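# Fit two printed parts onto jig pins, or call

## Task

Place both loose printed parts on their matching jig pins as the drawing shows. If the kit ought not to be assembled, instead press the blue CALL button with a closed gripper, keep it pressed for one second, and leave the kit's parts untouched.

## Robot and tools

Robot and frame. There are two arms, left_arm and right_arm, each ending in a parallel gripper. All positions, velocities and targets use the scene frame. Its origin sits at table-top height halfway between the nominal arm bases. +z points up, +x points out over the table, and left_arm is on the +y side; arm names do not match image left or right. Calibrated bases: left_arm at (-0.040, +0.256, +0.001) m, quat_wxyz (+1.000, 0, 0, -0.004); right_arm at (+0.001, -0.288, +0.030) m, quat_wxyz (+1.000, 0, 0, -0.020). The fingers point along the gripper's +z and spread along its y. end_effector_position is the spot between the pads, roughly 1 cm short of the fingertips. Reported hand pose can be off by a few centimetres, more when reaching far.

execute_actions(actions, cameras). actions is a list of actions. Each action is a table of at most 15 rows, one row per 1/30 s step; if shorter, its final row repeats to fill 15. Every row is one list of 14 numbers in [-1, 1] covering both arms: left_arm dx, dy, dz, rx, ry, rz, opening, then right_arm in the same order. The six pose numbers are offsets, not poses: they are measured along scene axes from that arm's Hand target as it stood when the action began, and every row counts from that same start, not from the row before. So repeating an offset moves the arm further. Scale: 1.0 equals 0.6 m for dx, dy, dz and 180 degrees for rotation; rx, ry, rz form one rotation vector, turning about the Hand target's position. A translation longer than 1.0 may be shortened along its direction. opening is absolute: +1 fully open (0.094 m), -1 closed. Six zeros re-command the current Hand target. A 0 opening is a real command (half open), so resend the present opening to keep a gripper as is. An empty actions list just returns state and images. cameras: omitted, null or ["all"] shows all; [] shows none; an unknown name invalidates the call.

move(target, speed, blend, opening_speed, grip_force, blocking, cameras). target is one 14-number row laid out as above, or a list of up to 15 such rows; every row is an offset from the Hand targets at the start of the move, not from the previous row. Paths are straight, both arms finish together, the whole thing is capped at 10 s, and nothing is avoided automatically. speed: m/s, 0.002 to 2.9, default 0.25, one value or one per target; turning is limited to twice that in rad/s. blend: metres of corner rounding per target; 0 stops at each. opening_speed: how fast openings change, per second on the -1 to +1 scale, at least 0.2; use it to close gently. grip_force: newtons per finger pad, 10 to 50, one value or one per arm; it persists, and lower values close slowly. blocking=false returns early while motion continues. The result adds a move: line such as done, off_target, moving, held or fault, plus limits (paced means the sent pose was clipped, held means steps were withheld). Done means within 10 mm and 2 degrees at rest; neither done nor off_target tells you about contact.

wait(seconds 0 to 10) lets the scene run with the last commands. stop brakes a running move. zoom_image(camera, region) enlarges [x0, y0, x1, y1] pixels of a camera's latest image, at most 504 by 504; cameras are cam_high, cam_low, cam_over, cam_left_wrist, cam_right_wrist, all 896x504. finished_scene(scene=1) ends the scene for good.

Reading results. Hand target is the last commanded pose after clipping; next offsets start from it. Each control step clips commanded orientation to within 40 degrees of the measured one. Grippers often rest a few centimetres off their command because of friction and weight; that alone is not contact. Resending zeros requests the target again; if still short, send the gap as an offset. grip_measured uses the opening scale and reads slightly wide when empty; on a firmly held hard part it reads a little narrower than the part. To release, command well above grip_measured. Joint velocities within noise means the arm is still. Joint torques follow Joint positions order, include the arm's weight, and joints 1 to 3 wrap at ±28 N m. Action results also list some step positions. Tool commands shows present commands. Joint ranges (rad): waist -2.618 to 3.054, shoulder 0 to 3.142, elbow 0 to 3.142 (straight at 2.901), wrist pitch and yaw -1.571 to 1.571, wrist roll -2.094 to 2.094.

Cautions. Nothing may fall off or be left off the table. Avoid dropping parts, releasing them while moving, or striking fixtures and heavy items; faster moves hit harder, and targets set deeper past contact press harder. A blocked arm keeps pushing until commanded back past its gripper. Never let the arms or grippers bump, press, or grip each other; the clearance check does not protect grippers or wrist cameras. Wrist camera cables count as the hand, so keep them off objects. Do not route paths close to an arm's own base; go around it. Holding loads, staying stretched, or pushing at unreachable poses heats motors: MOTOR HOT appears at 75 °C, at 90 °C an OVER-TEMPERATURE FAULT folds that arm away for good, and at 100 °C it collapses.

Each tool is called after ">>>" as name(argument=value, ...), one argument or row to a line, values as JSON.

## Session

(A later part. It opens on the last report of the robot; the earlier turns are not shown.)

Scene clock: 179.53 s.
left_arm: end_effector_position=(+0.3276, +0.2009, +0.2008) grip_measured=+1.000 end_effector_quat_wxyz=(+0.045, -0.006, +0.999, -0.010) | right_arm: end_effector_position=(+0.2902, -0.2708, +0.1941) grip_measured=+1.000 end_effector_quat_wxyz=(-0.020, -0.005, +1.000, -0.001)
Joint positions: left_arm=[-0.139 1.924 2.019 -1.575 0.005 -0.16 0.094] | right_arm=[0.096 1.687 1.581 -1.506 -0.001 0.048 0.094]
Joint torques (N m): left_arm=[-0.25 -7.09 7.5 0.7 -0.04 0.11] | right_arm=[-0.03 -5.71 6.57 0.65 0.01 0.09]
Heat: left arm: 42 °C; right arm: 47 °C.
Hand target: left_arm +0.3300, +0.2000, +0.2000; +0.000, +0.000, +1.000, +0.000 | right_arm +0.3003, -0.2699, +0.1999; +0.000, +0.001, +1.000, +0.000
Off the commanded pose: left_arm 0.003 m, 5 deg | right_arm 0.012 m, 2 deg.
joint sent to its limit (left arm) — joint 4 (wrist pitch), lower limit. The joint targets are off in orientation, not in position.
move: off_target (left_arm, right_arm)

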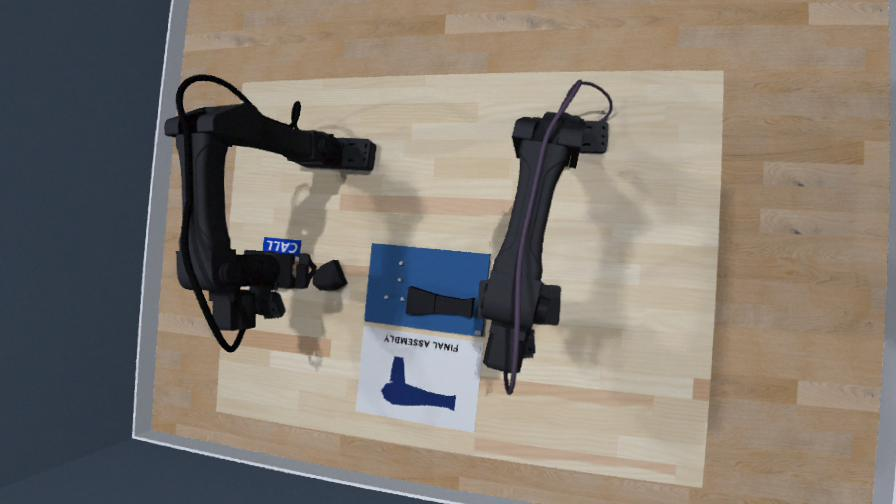

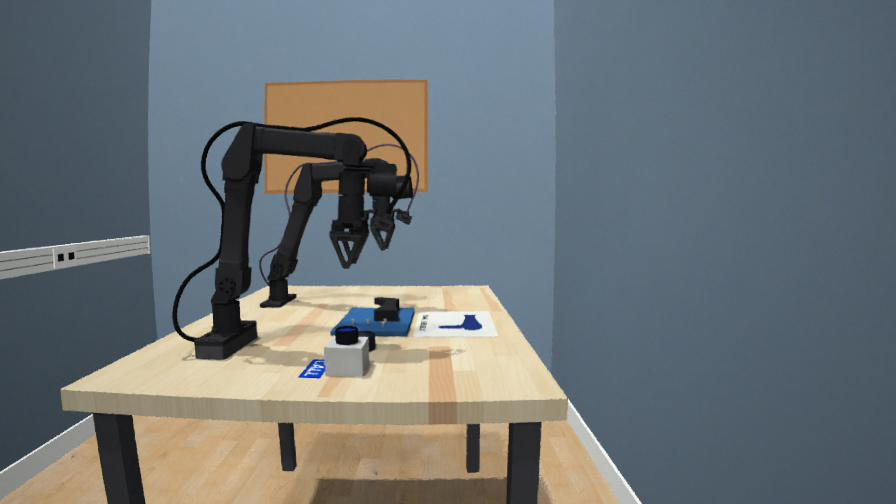

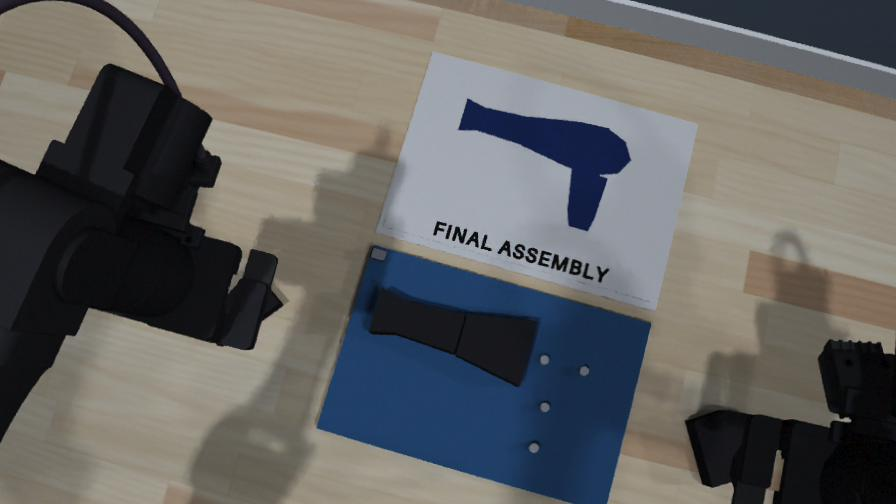

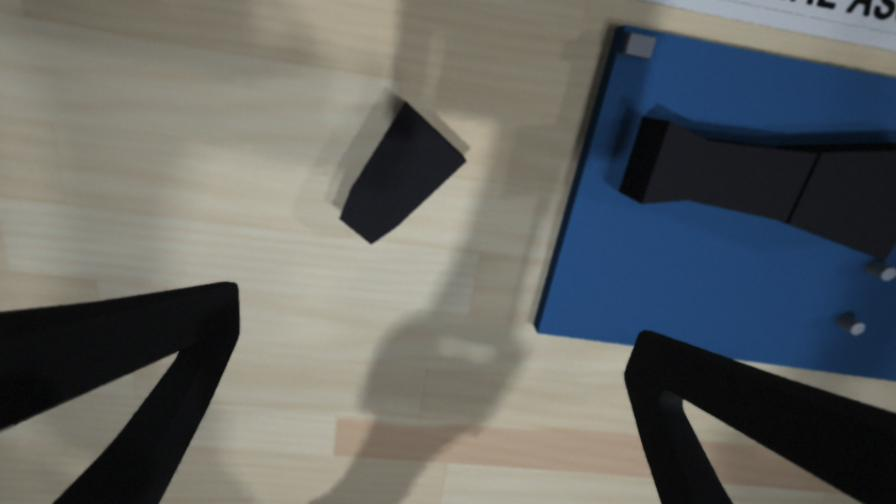

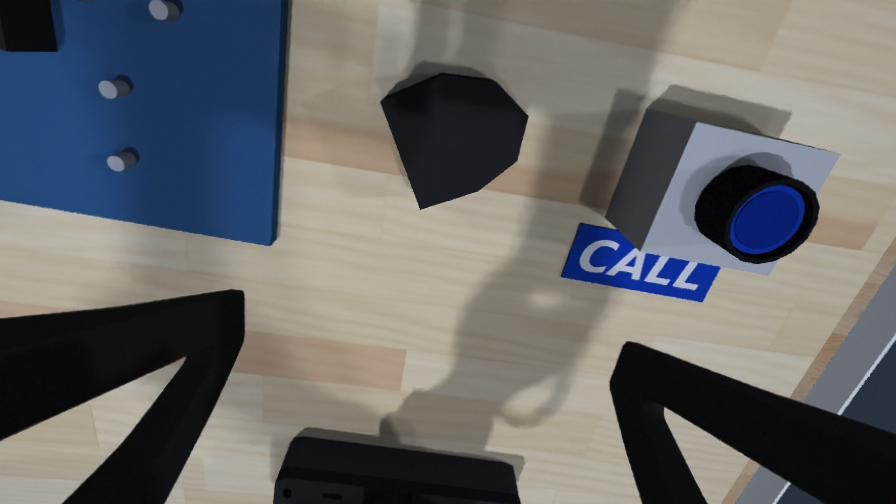

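>>> move(
  target=[0.04, 0.0333, -0.1333, 0, 0, -0.1794, 1.0, 0.043, -0.002, -0.073, 0, 0, 0.6567, 1.0],
  speed=0.4,
)

Scene clock: 265.20 s.
left_arm: end_effector_position=(+0.3527, +0.2165, +0.1348) grip_measured=+1.000 end_effector_quat_wxyz=(+0.015, +0.278, +0.961, +0.000) | right_arm: end_effector_position=(+0.3267, -0.2696, +0.1631) grip_measured=+1.000 end_effector_quat_wxyz=(-0.004, +0.857, -0.515, +0.009)
Joint positions: left_arm=[-0.09 2.031 1.906 -1.415 0.005 0.464 0.094] | right_arm=[0.096 1.76 1.544 -1.335 0.004 -2.004 0.094]
Joint torques (N m): left_arm=[0.54 -7.04 5.42 0.78 -0.04 0.08] | right_arm=[-0.51 -5.42 4.34 0.73 -0.04 -0.14]
Heat: left arm: 40 °C; right arm: 47 °C.
Hand target: left_arm +0.3541, +0.2200, +0.1200; +0.000, +0.278, +0.960, +0.000 | right_arm +0.3262, -0.2710, +0.1561; +0.000, +0.858, -0.514, +0.000
Off the commanded pose: left_arm 0.015 m, 2 deg | right_arm 0.007 m, 1 deg.
move: off_target (left_arm)

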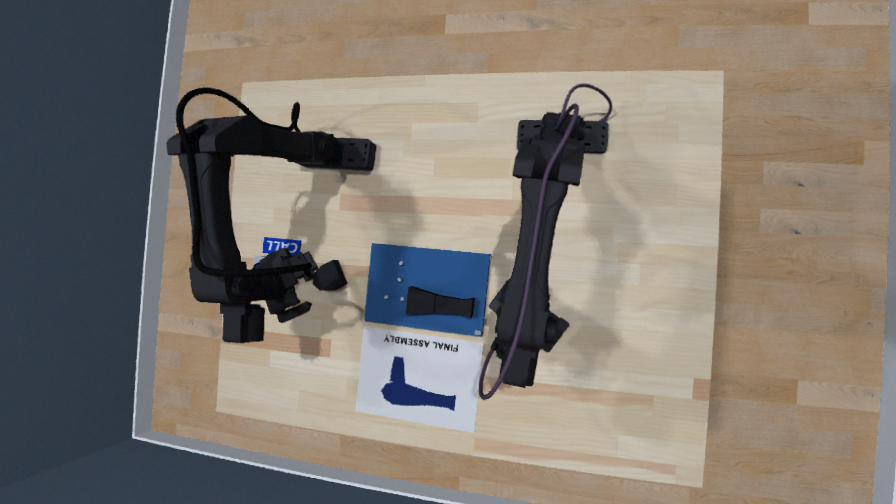

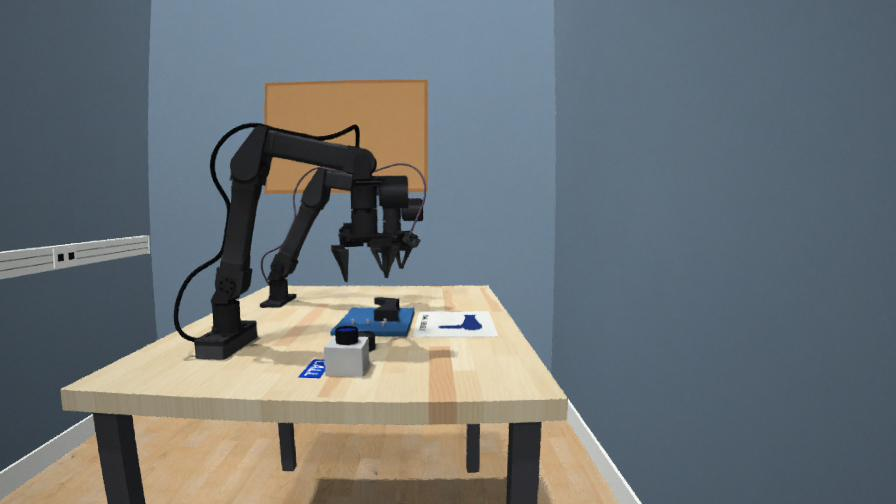

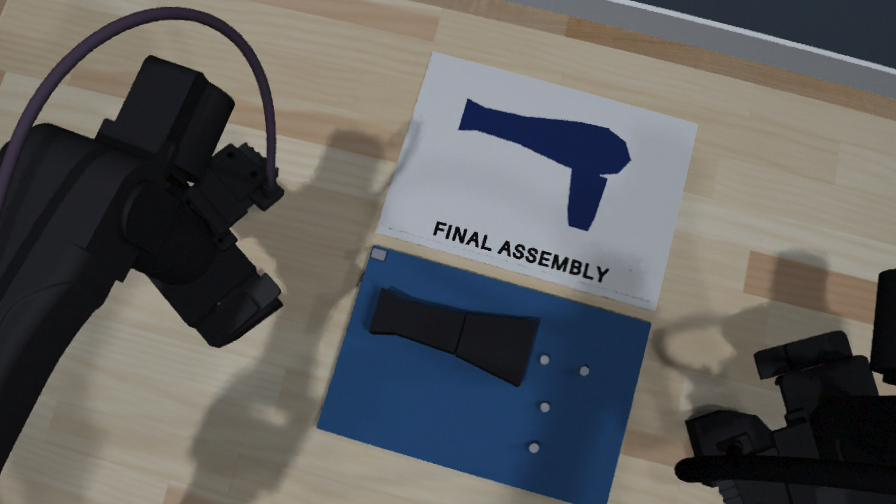

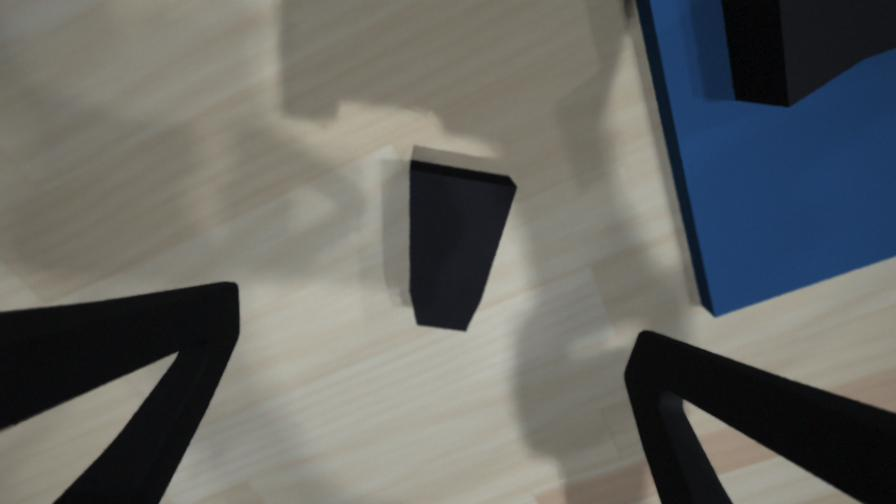

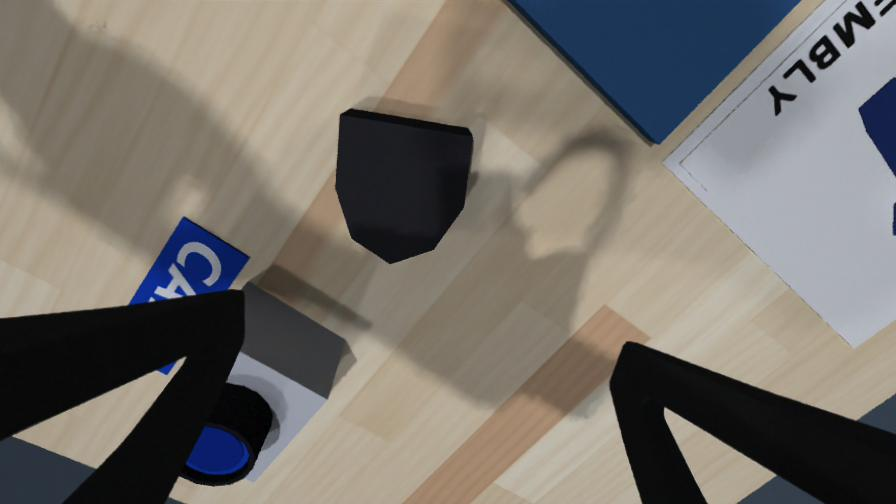

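>>> move(
  target=[-0.0352, 0.015, -0.075, 0, 0, -0.0167, 1.0, -0.0403, 0.0042, -0.1033, 0, 0, -0.0111, 1.0],
  speed=0.15,
)

Scene clock: 300.60 s.
left_arm: end_effector_position=(+0.3309, +0.2259, +0.0662) grip_measured=+1.000 end_effector_quat_wxyz=(-0.017, +0.302, +0.953, -0.006) | right_arm: end_effector_position=(+0.3012, -0.2711, +0.0860) grip_measured=+1.000 end_effector_quat_wxyz=(+0.011, +0.848, -0.529, -0.012)
Joint positions: left_arm=[-0.071 2.013 1.606 -1.2 0.004 0.534 0.094] | right_arm=[0.096 1.752 1.224 -1.076 0.004 -1.969 0.094]
Joint torques (N m): left_arm=[0.53 -11.33 5.3 0.64 -0.03 0.09] | right_arm=[0.66 -8.8 4.07 0.55 -0.02 0.09]
Heat: left arm: 39 °C; right arm: 45 °C.
Hand target: left_arm +0.3330, +0.2289, +0.0750; +0.000, +0.304, +0.953, +0.000 | right_arm +0.3019, -0.2685, +0.0942; +0.000, +0.849, -0.529, +0.000
Off the commanded pose: left_arm 0.009 m, 2 deg | right_arm 0.009 m, 2 deg.
move: done

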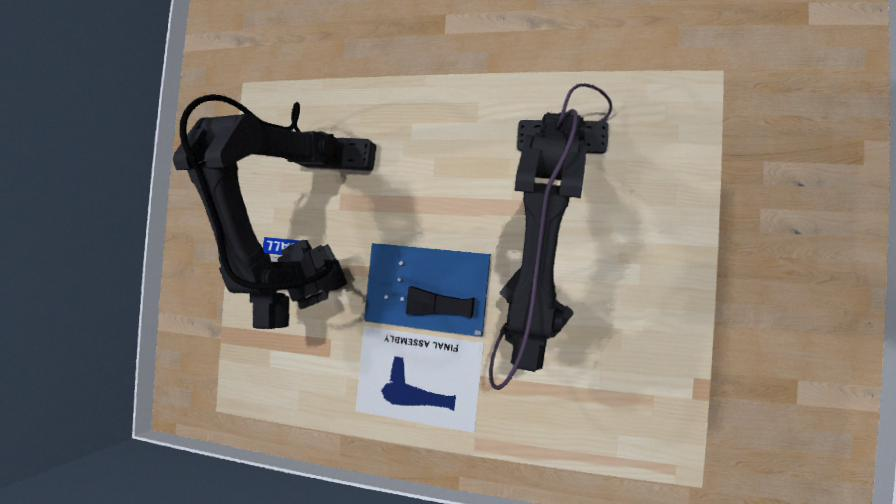

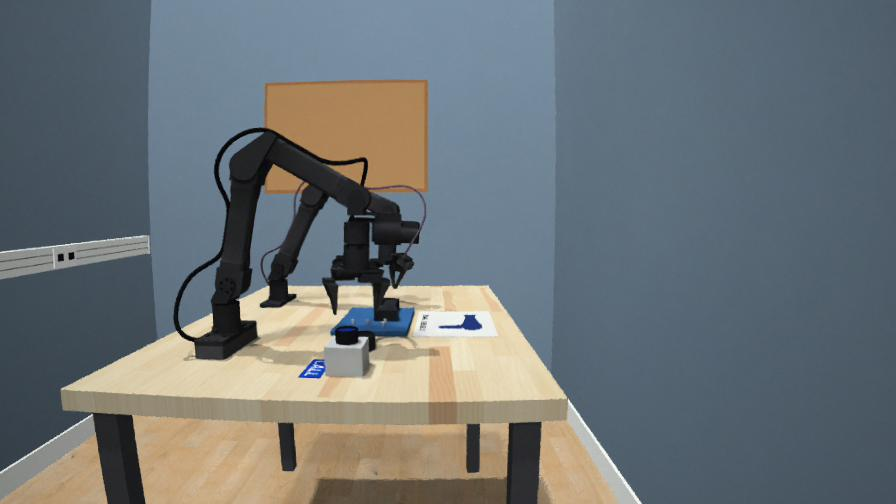

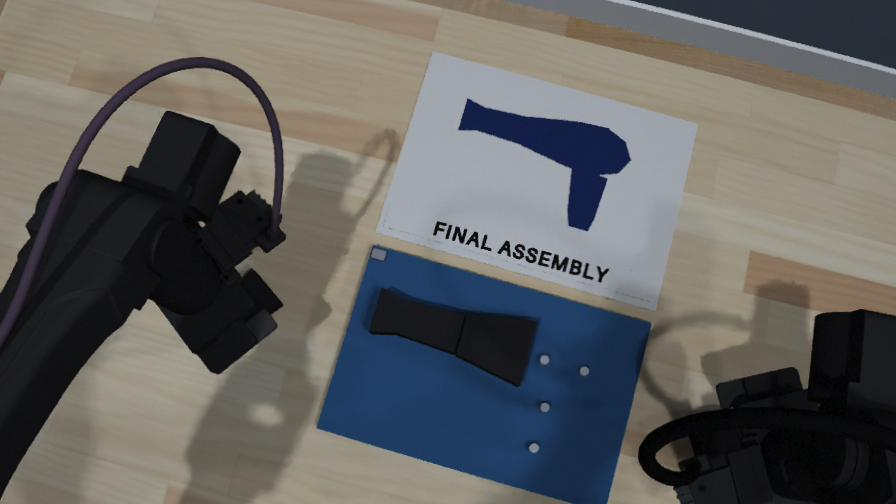

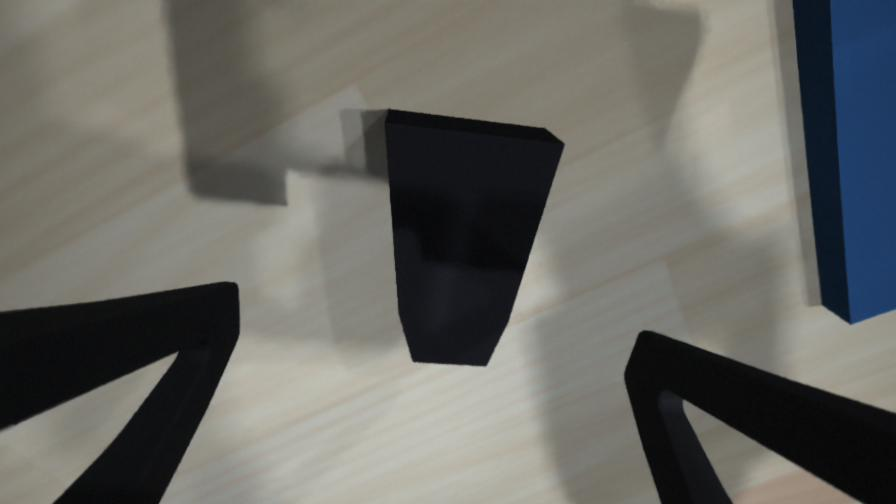

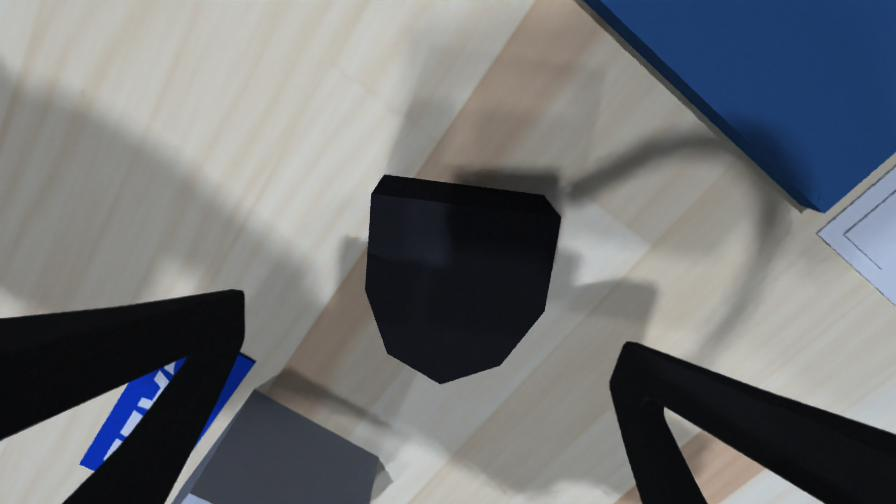

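>>> zoom_image(
  camera="cam_right_wrist",
  region=[340, 150, 590, 400],
)

>>> zoom_image(
  camera="cam_left_wrist",
  region=[350, 90, 600, 380],
)

>>> zoom_image(
  camera="cam_low",
  region=[300, 250, 460, 390],
)

Scaled by 2.016 from the camera's 896x504 image, which has a finer 1280x720 frame.

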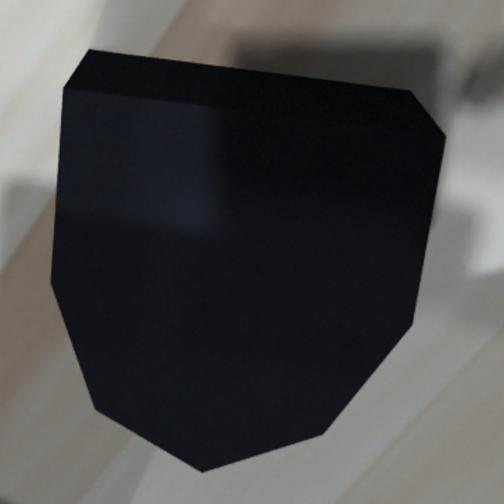

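Scaled by 1.738 from the camera's 896x504 image, which has a finer 1280x720 frame.

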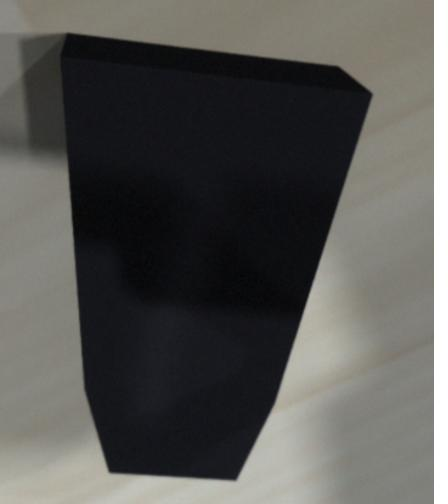

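Scaled by 3.150 from the camera's 896x504 image, which has a finer 1280x720 frame.

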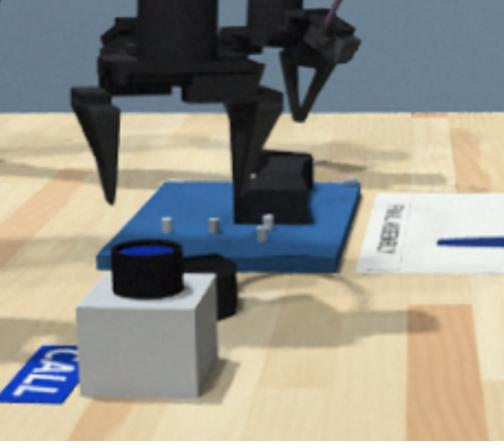

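>>> move(
  target=[0.0123, -0.0197, -0.0137, 0.0004, -0.0115, 0, 1.0, 0.0097, 0.013, -0.0542, 0.002, -0.010, -0.004, 1.0],
  speed=0.1,
)

Scene clock: 365.87 s.
left_arm: end_effector_position=(+0.3394, +0.2176, +0.0593) grip_measured=+1.000 end_effector_quat_wxyz=(+0.003, +0.305, +0.952, +0.000) | right_arm: end_effector_position=(+0.3092, -0.2632, +0.0633) grip_measured=+1.000 end_effector_quat_wxyz=(-0.008, +0.845, -0.534, +0.014)
Joint positions: left_arm=[-0.093 2.013 1.579 -1.132 0.001 0.518 0.094] | right_arm=[0.12 1.752 1.129 -0.915 0.004 -1.934 0.094]
Joint torques (N m): left_arm=[-0.25 -11.15 5.18 0.74 -0.05 -0.05] | right_arm=[0.46 -6.26 4.11 0.66 -0.09 0.06]
Heat: left arm: 38 °C; right arm: 44 °C.
Hand target: left_arm +0.3403, +0.2171, +0.0668; +0.017, +0.303, +0.953, +0.006 | right_arm +0.3077, -0.2607, +0.0617; -0.011, +0.845, -0.534, +0.012
Off the commanded pose: left_arm 0.008 m, 2 deg | right_arm 0.003 m, 0 deg.
move: done

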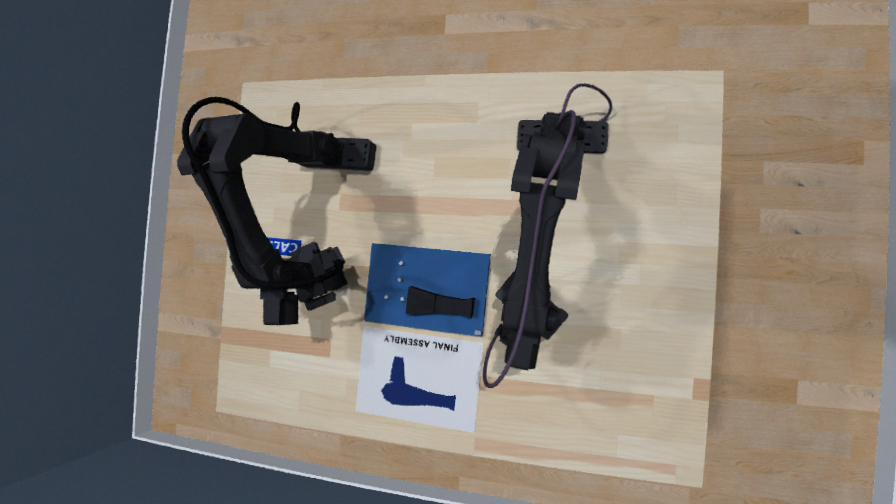

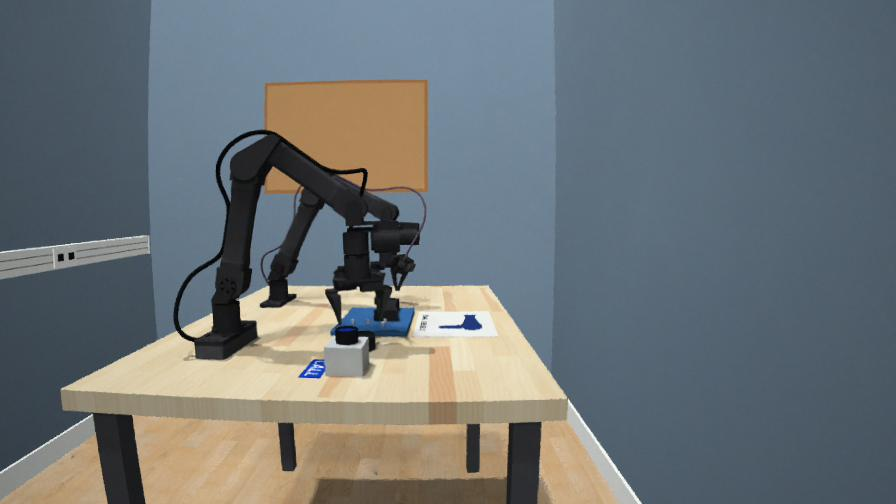

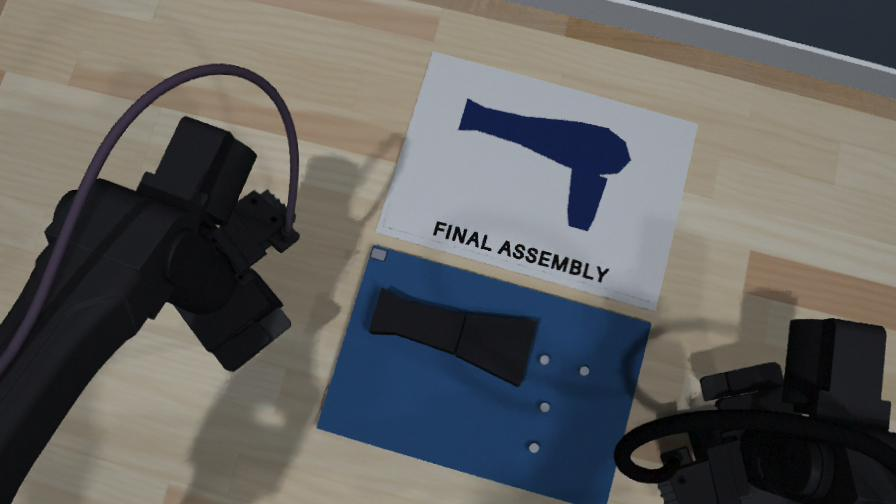

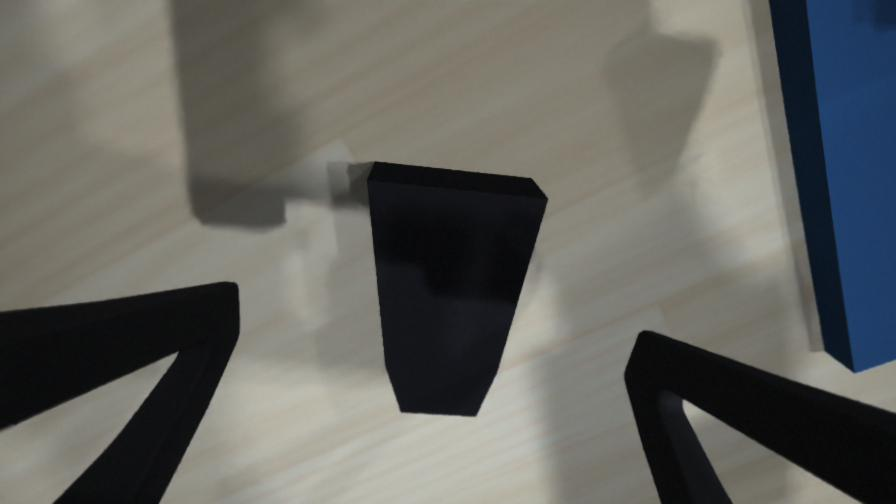

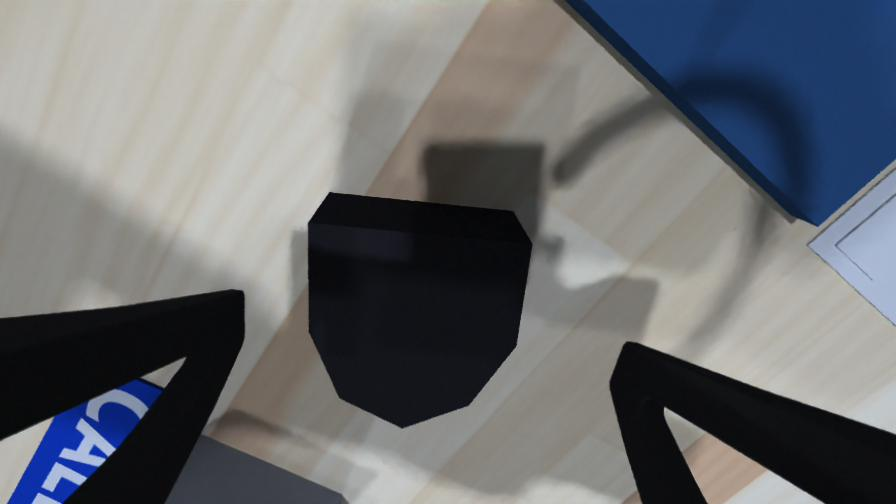

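>>> move(
  target=[-0.0047, -0.0028, -0.0422, 0, 0, 0.0028, 1.0, -0.007, 0.005, -0.0545, 0, 0.005, 0.0045, 1.0],
  speed=0.08,
)

Scene clock: 392.80 s.
left_arm: end_effector_position=(+0.3367, +0.2169, +0.0380) grip_measured=+1.000 end_effector_quat_wxyz=(+0.008, +0.300, +0.954, +0.002) | right_arm: end_effector_position=(+0.3059, -0.2607, +0.0342) grip_measured=+1.000 end_effector_quat_wxyz=(-0.007, +0.848, -0.530, +0.013)
Joint positions: left_arm=[-0.096 2.013 1.492 -1.034 0 0.504 0.094] | right_arm=[0.129 1.793 1.052 -0.8 0.004 -1.934 0.094]
Joint torques (N m): left_arm=[-0.46 -10.17 5.16 0.76 -0.04 -0.04] | right_arm=[0.5 -5.41 3.89 0.75 -0.07 0.03]
Heat: left arm: 38 °C; right arm: 44 °C.
Hand target: left_arm +0.3375, +0.2155, +0.0414; +0.017, +0.299, +0.954, +0.006 | right_arm +0.3035, -0.2578, +0.0290; -0.007, +0.849, -0.528, +0.005
Off the commanded pose: left_arm 0.004 m, 1 deg | right_arm 0.007 m, 1 deg.
move: done

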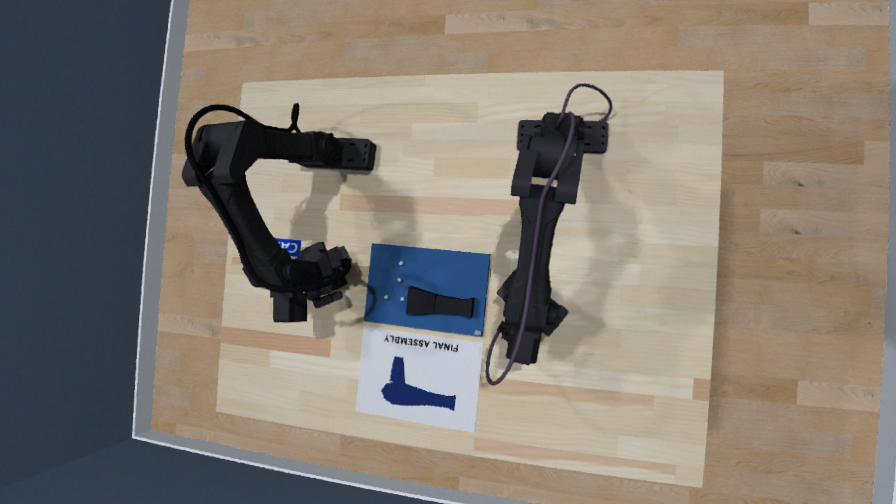

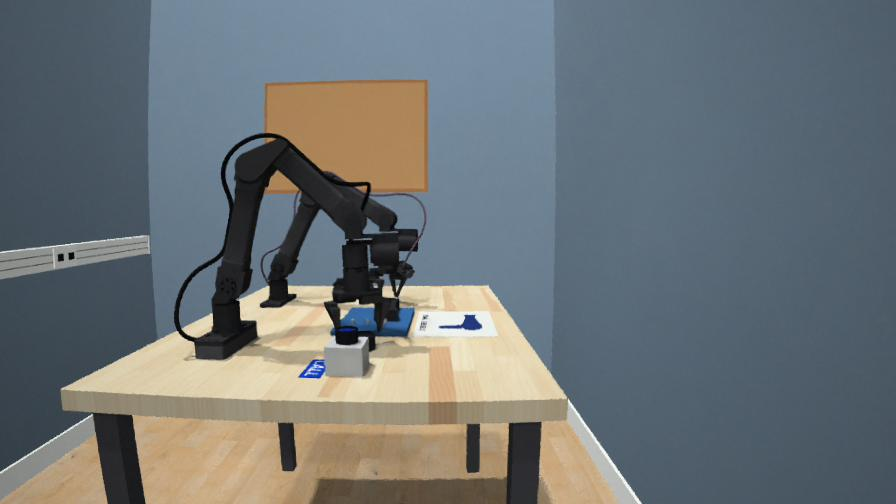

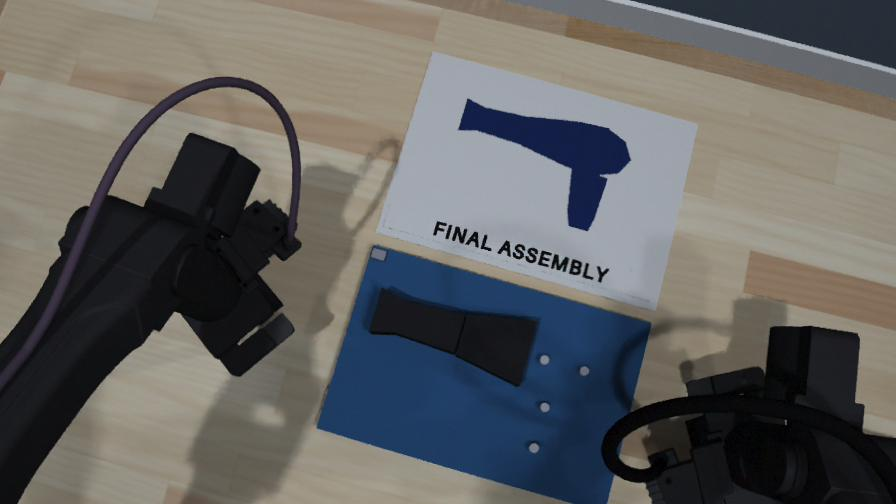

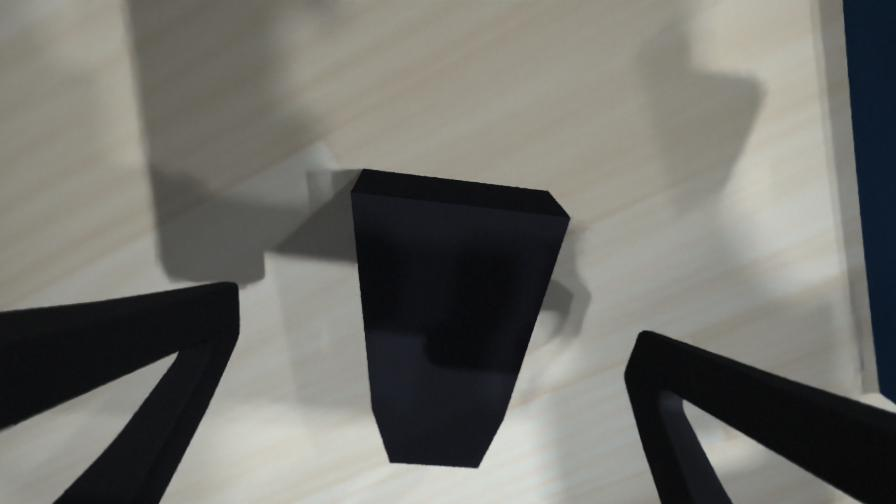

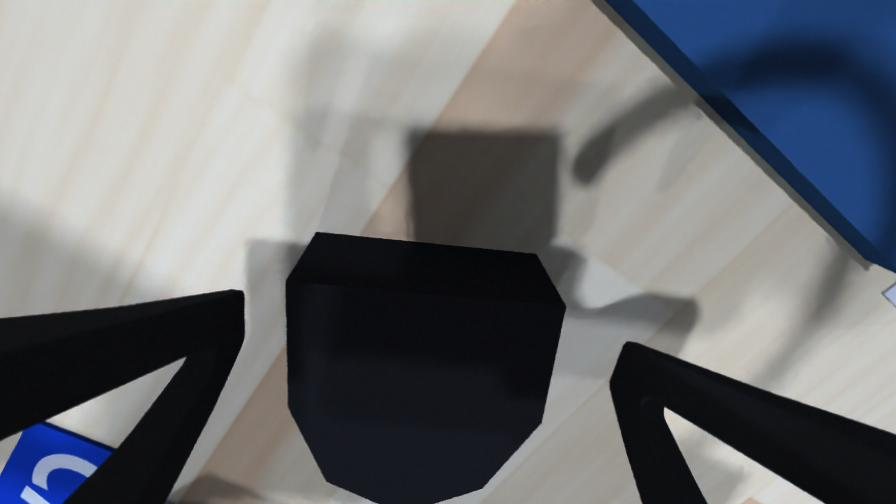

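>>> move(
  target=[-0.0023, -0.0033, -0.0167, 0, 0, 0, 1.0, 0, 0, -0.0108, 0.0006, 0.0094, 0, 1.0],
  speed=0.06,
)

Scene clock: 404.97 s.
left_arm: end_effector_position=(+0.3360, +0.2148, +0.0306) grip_measured=+1.000 end_effector_quat_wxyz=(+0.011, +0.300, +0.954, +0.002) | right_arm: end_effector_position=(+0.3018, -0.2611, +0.0241) grip_measured=+1.000 end_effector_quat_wxyz=(+0.003, +0.848, -0.530, -0.001)
Joint positions: left_arm=[-0.102 2.013 1.462 -0.996 0 0.498 0.094] | right_arm=[0.129 1.829 1.052 -0.8 0.004 -1.934 0.094]
Joint torques (N m): left_arm=[-0.44 -9.62 5.09 0.78 -0.04 -0.04] | right_arm=[0.23 -5.27 4.97 0.52 -0.18 0]
Heat: left arm: 38 °C; right arm: 44 °C.
Hand target: left_arm +0.3361, +0.2135, +0.0315; +0.017, +0.299, +0.954, +0.006 | right_arm +0.3035, -0.2578, +0.0225; +0.000, +0.849, -0.528, -0.008
Off the commanded pose: left_arm 0.002 m, 1 deg | right_arm 0.004 m, 1 deg.
move: done

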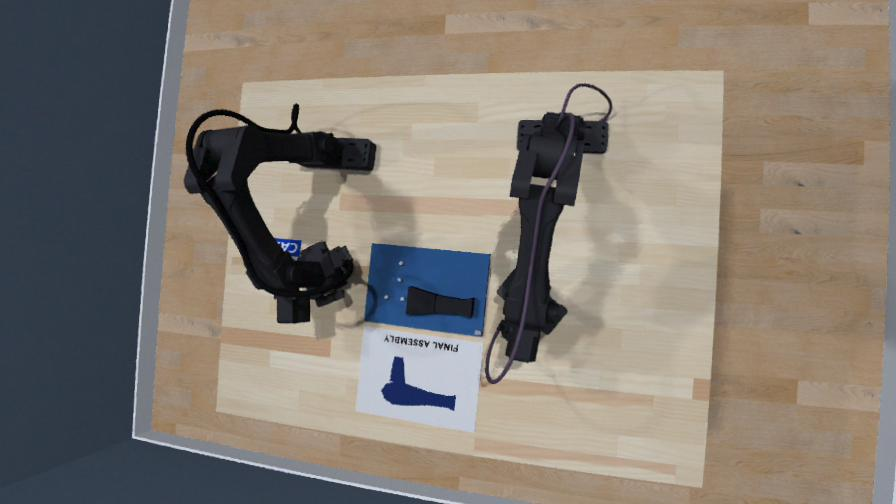

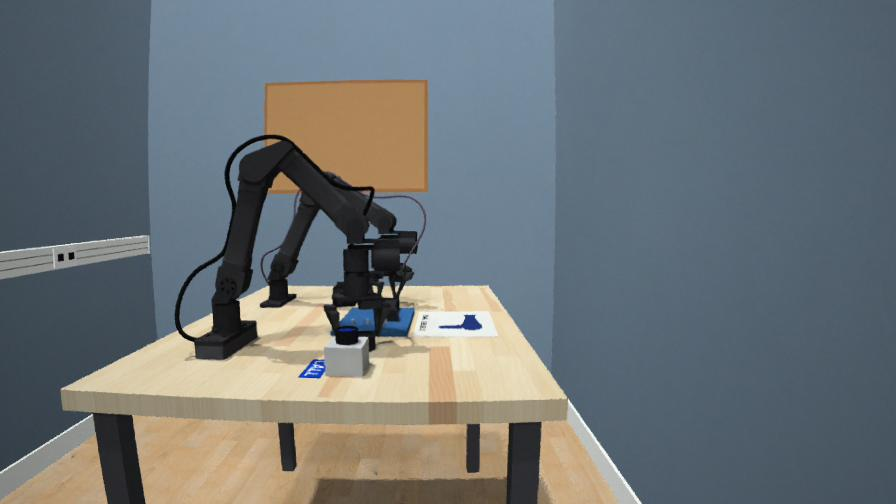

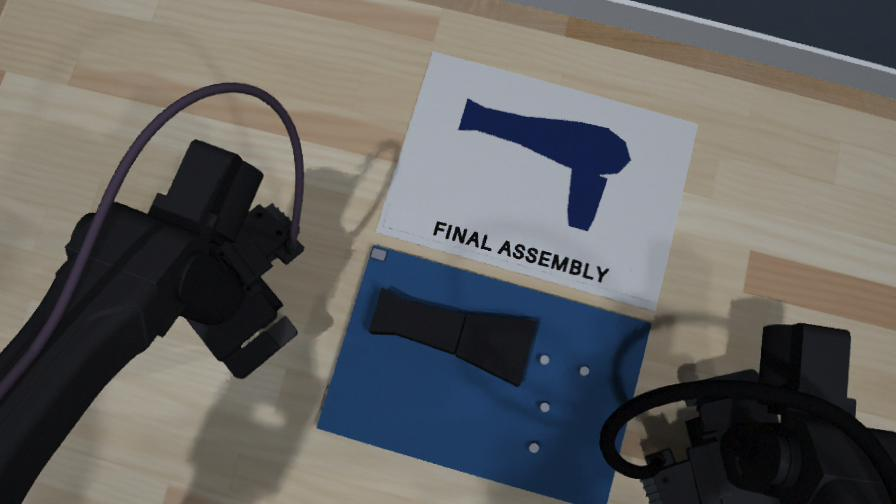

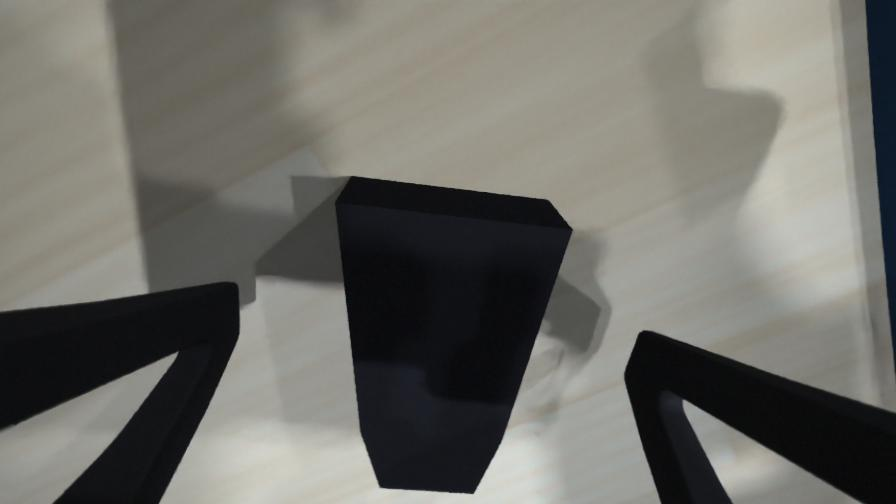

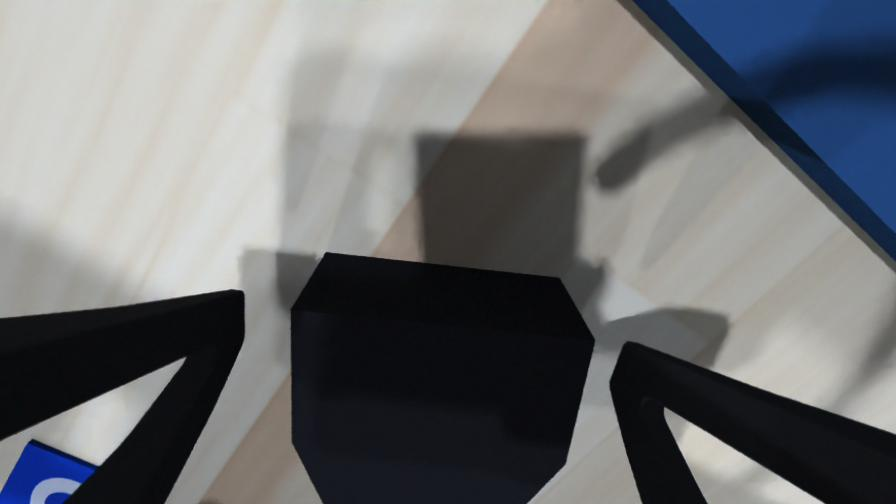

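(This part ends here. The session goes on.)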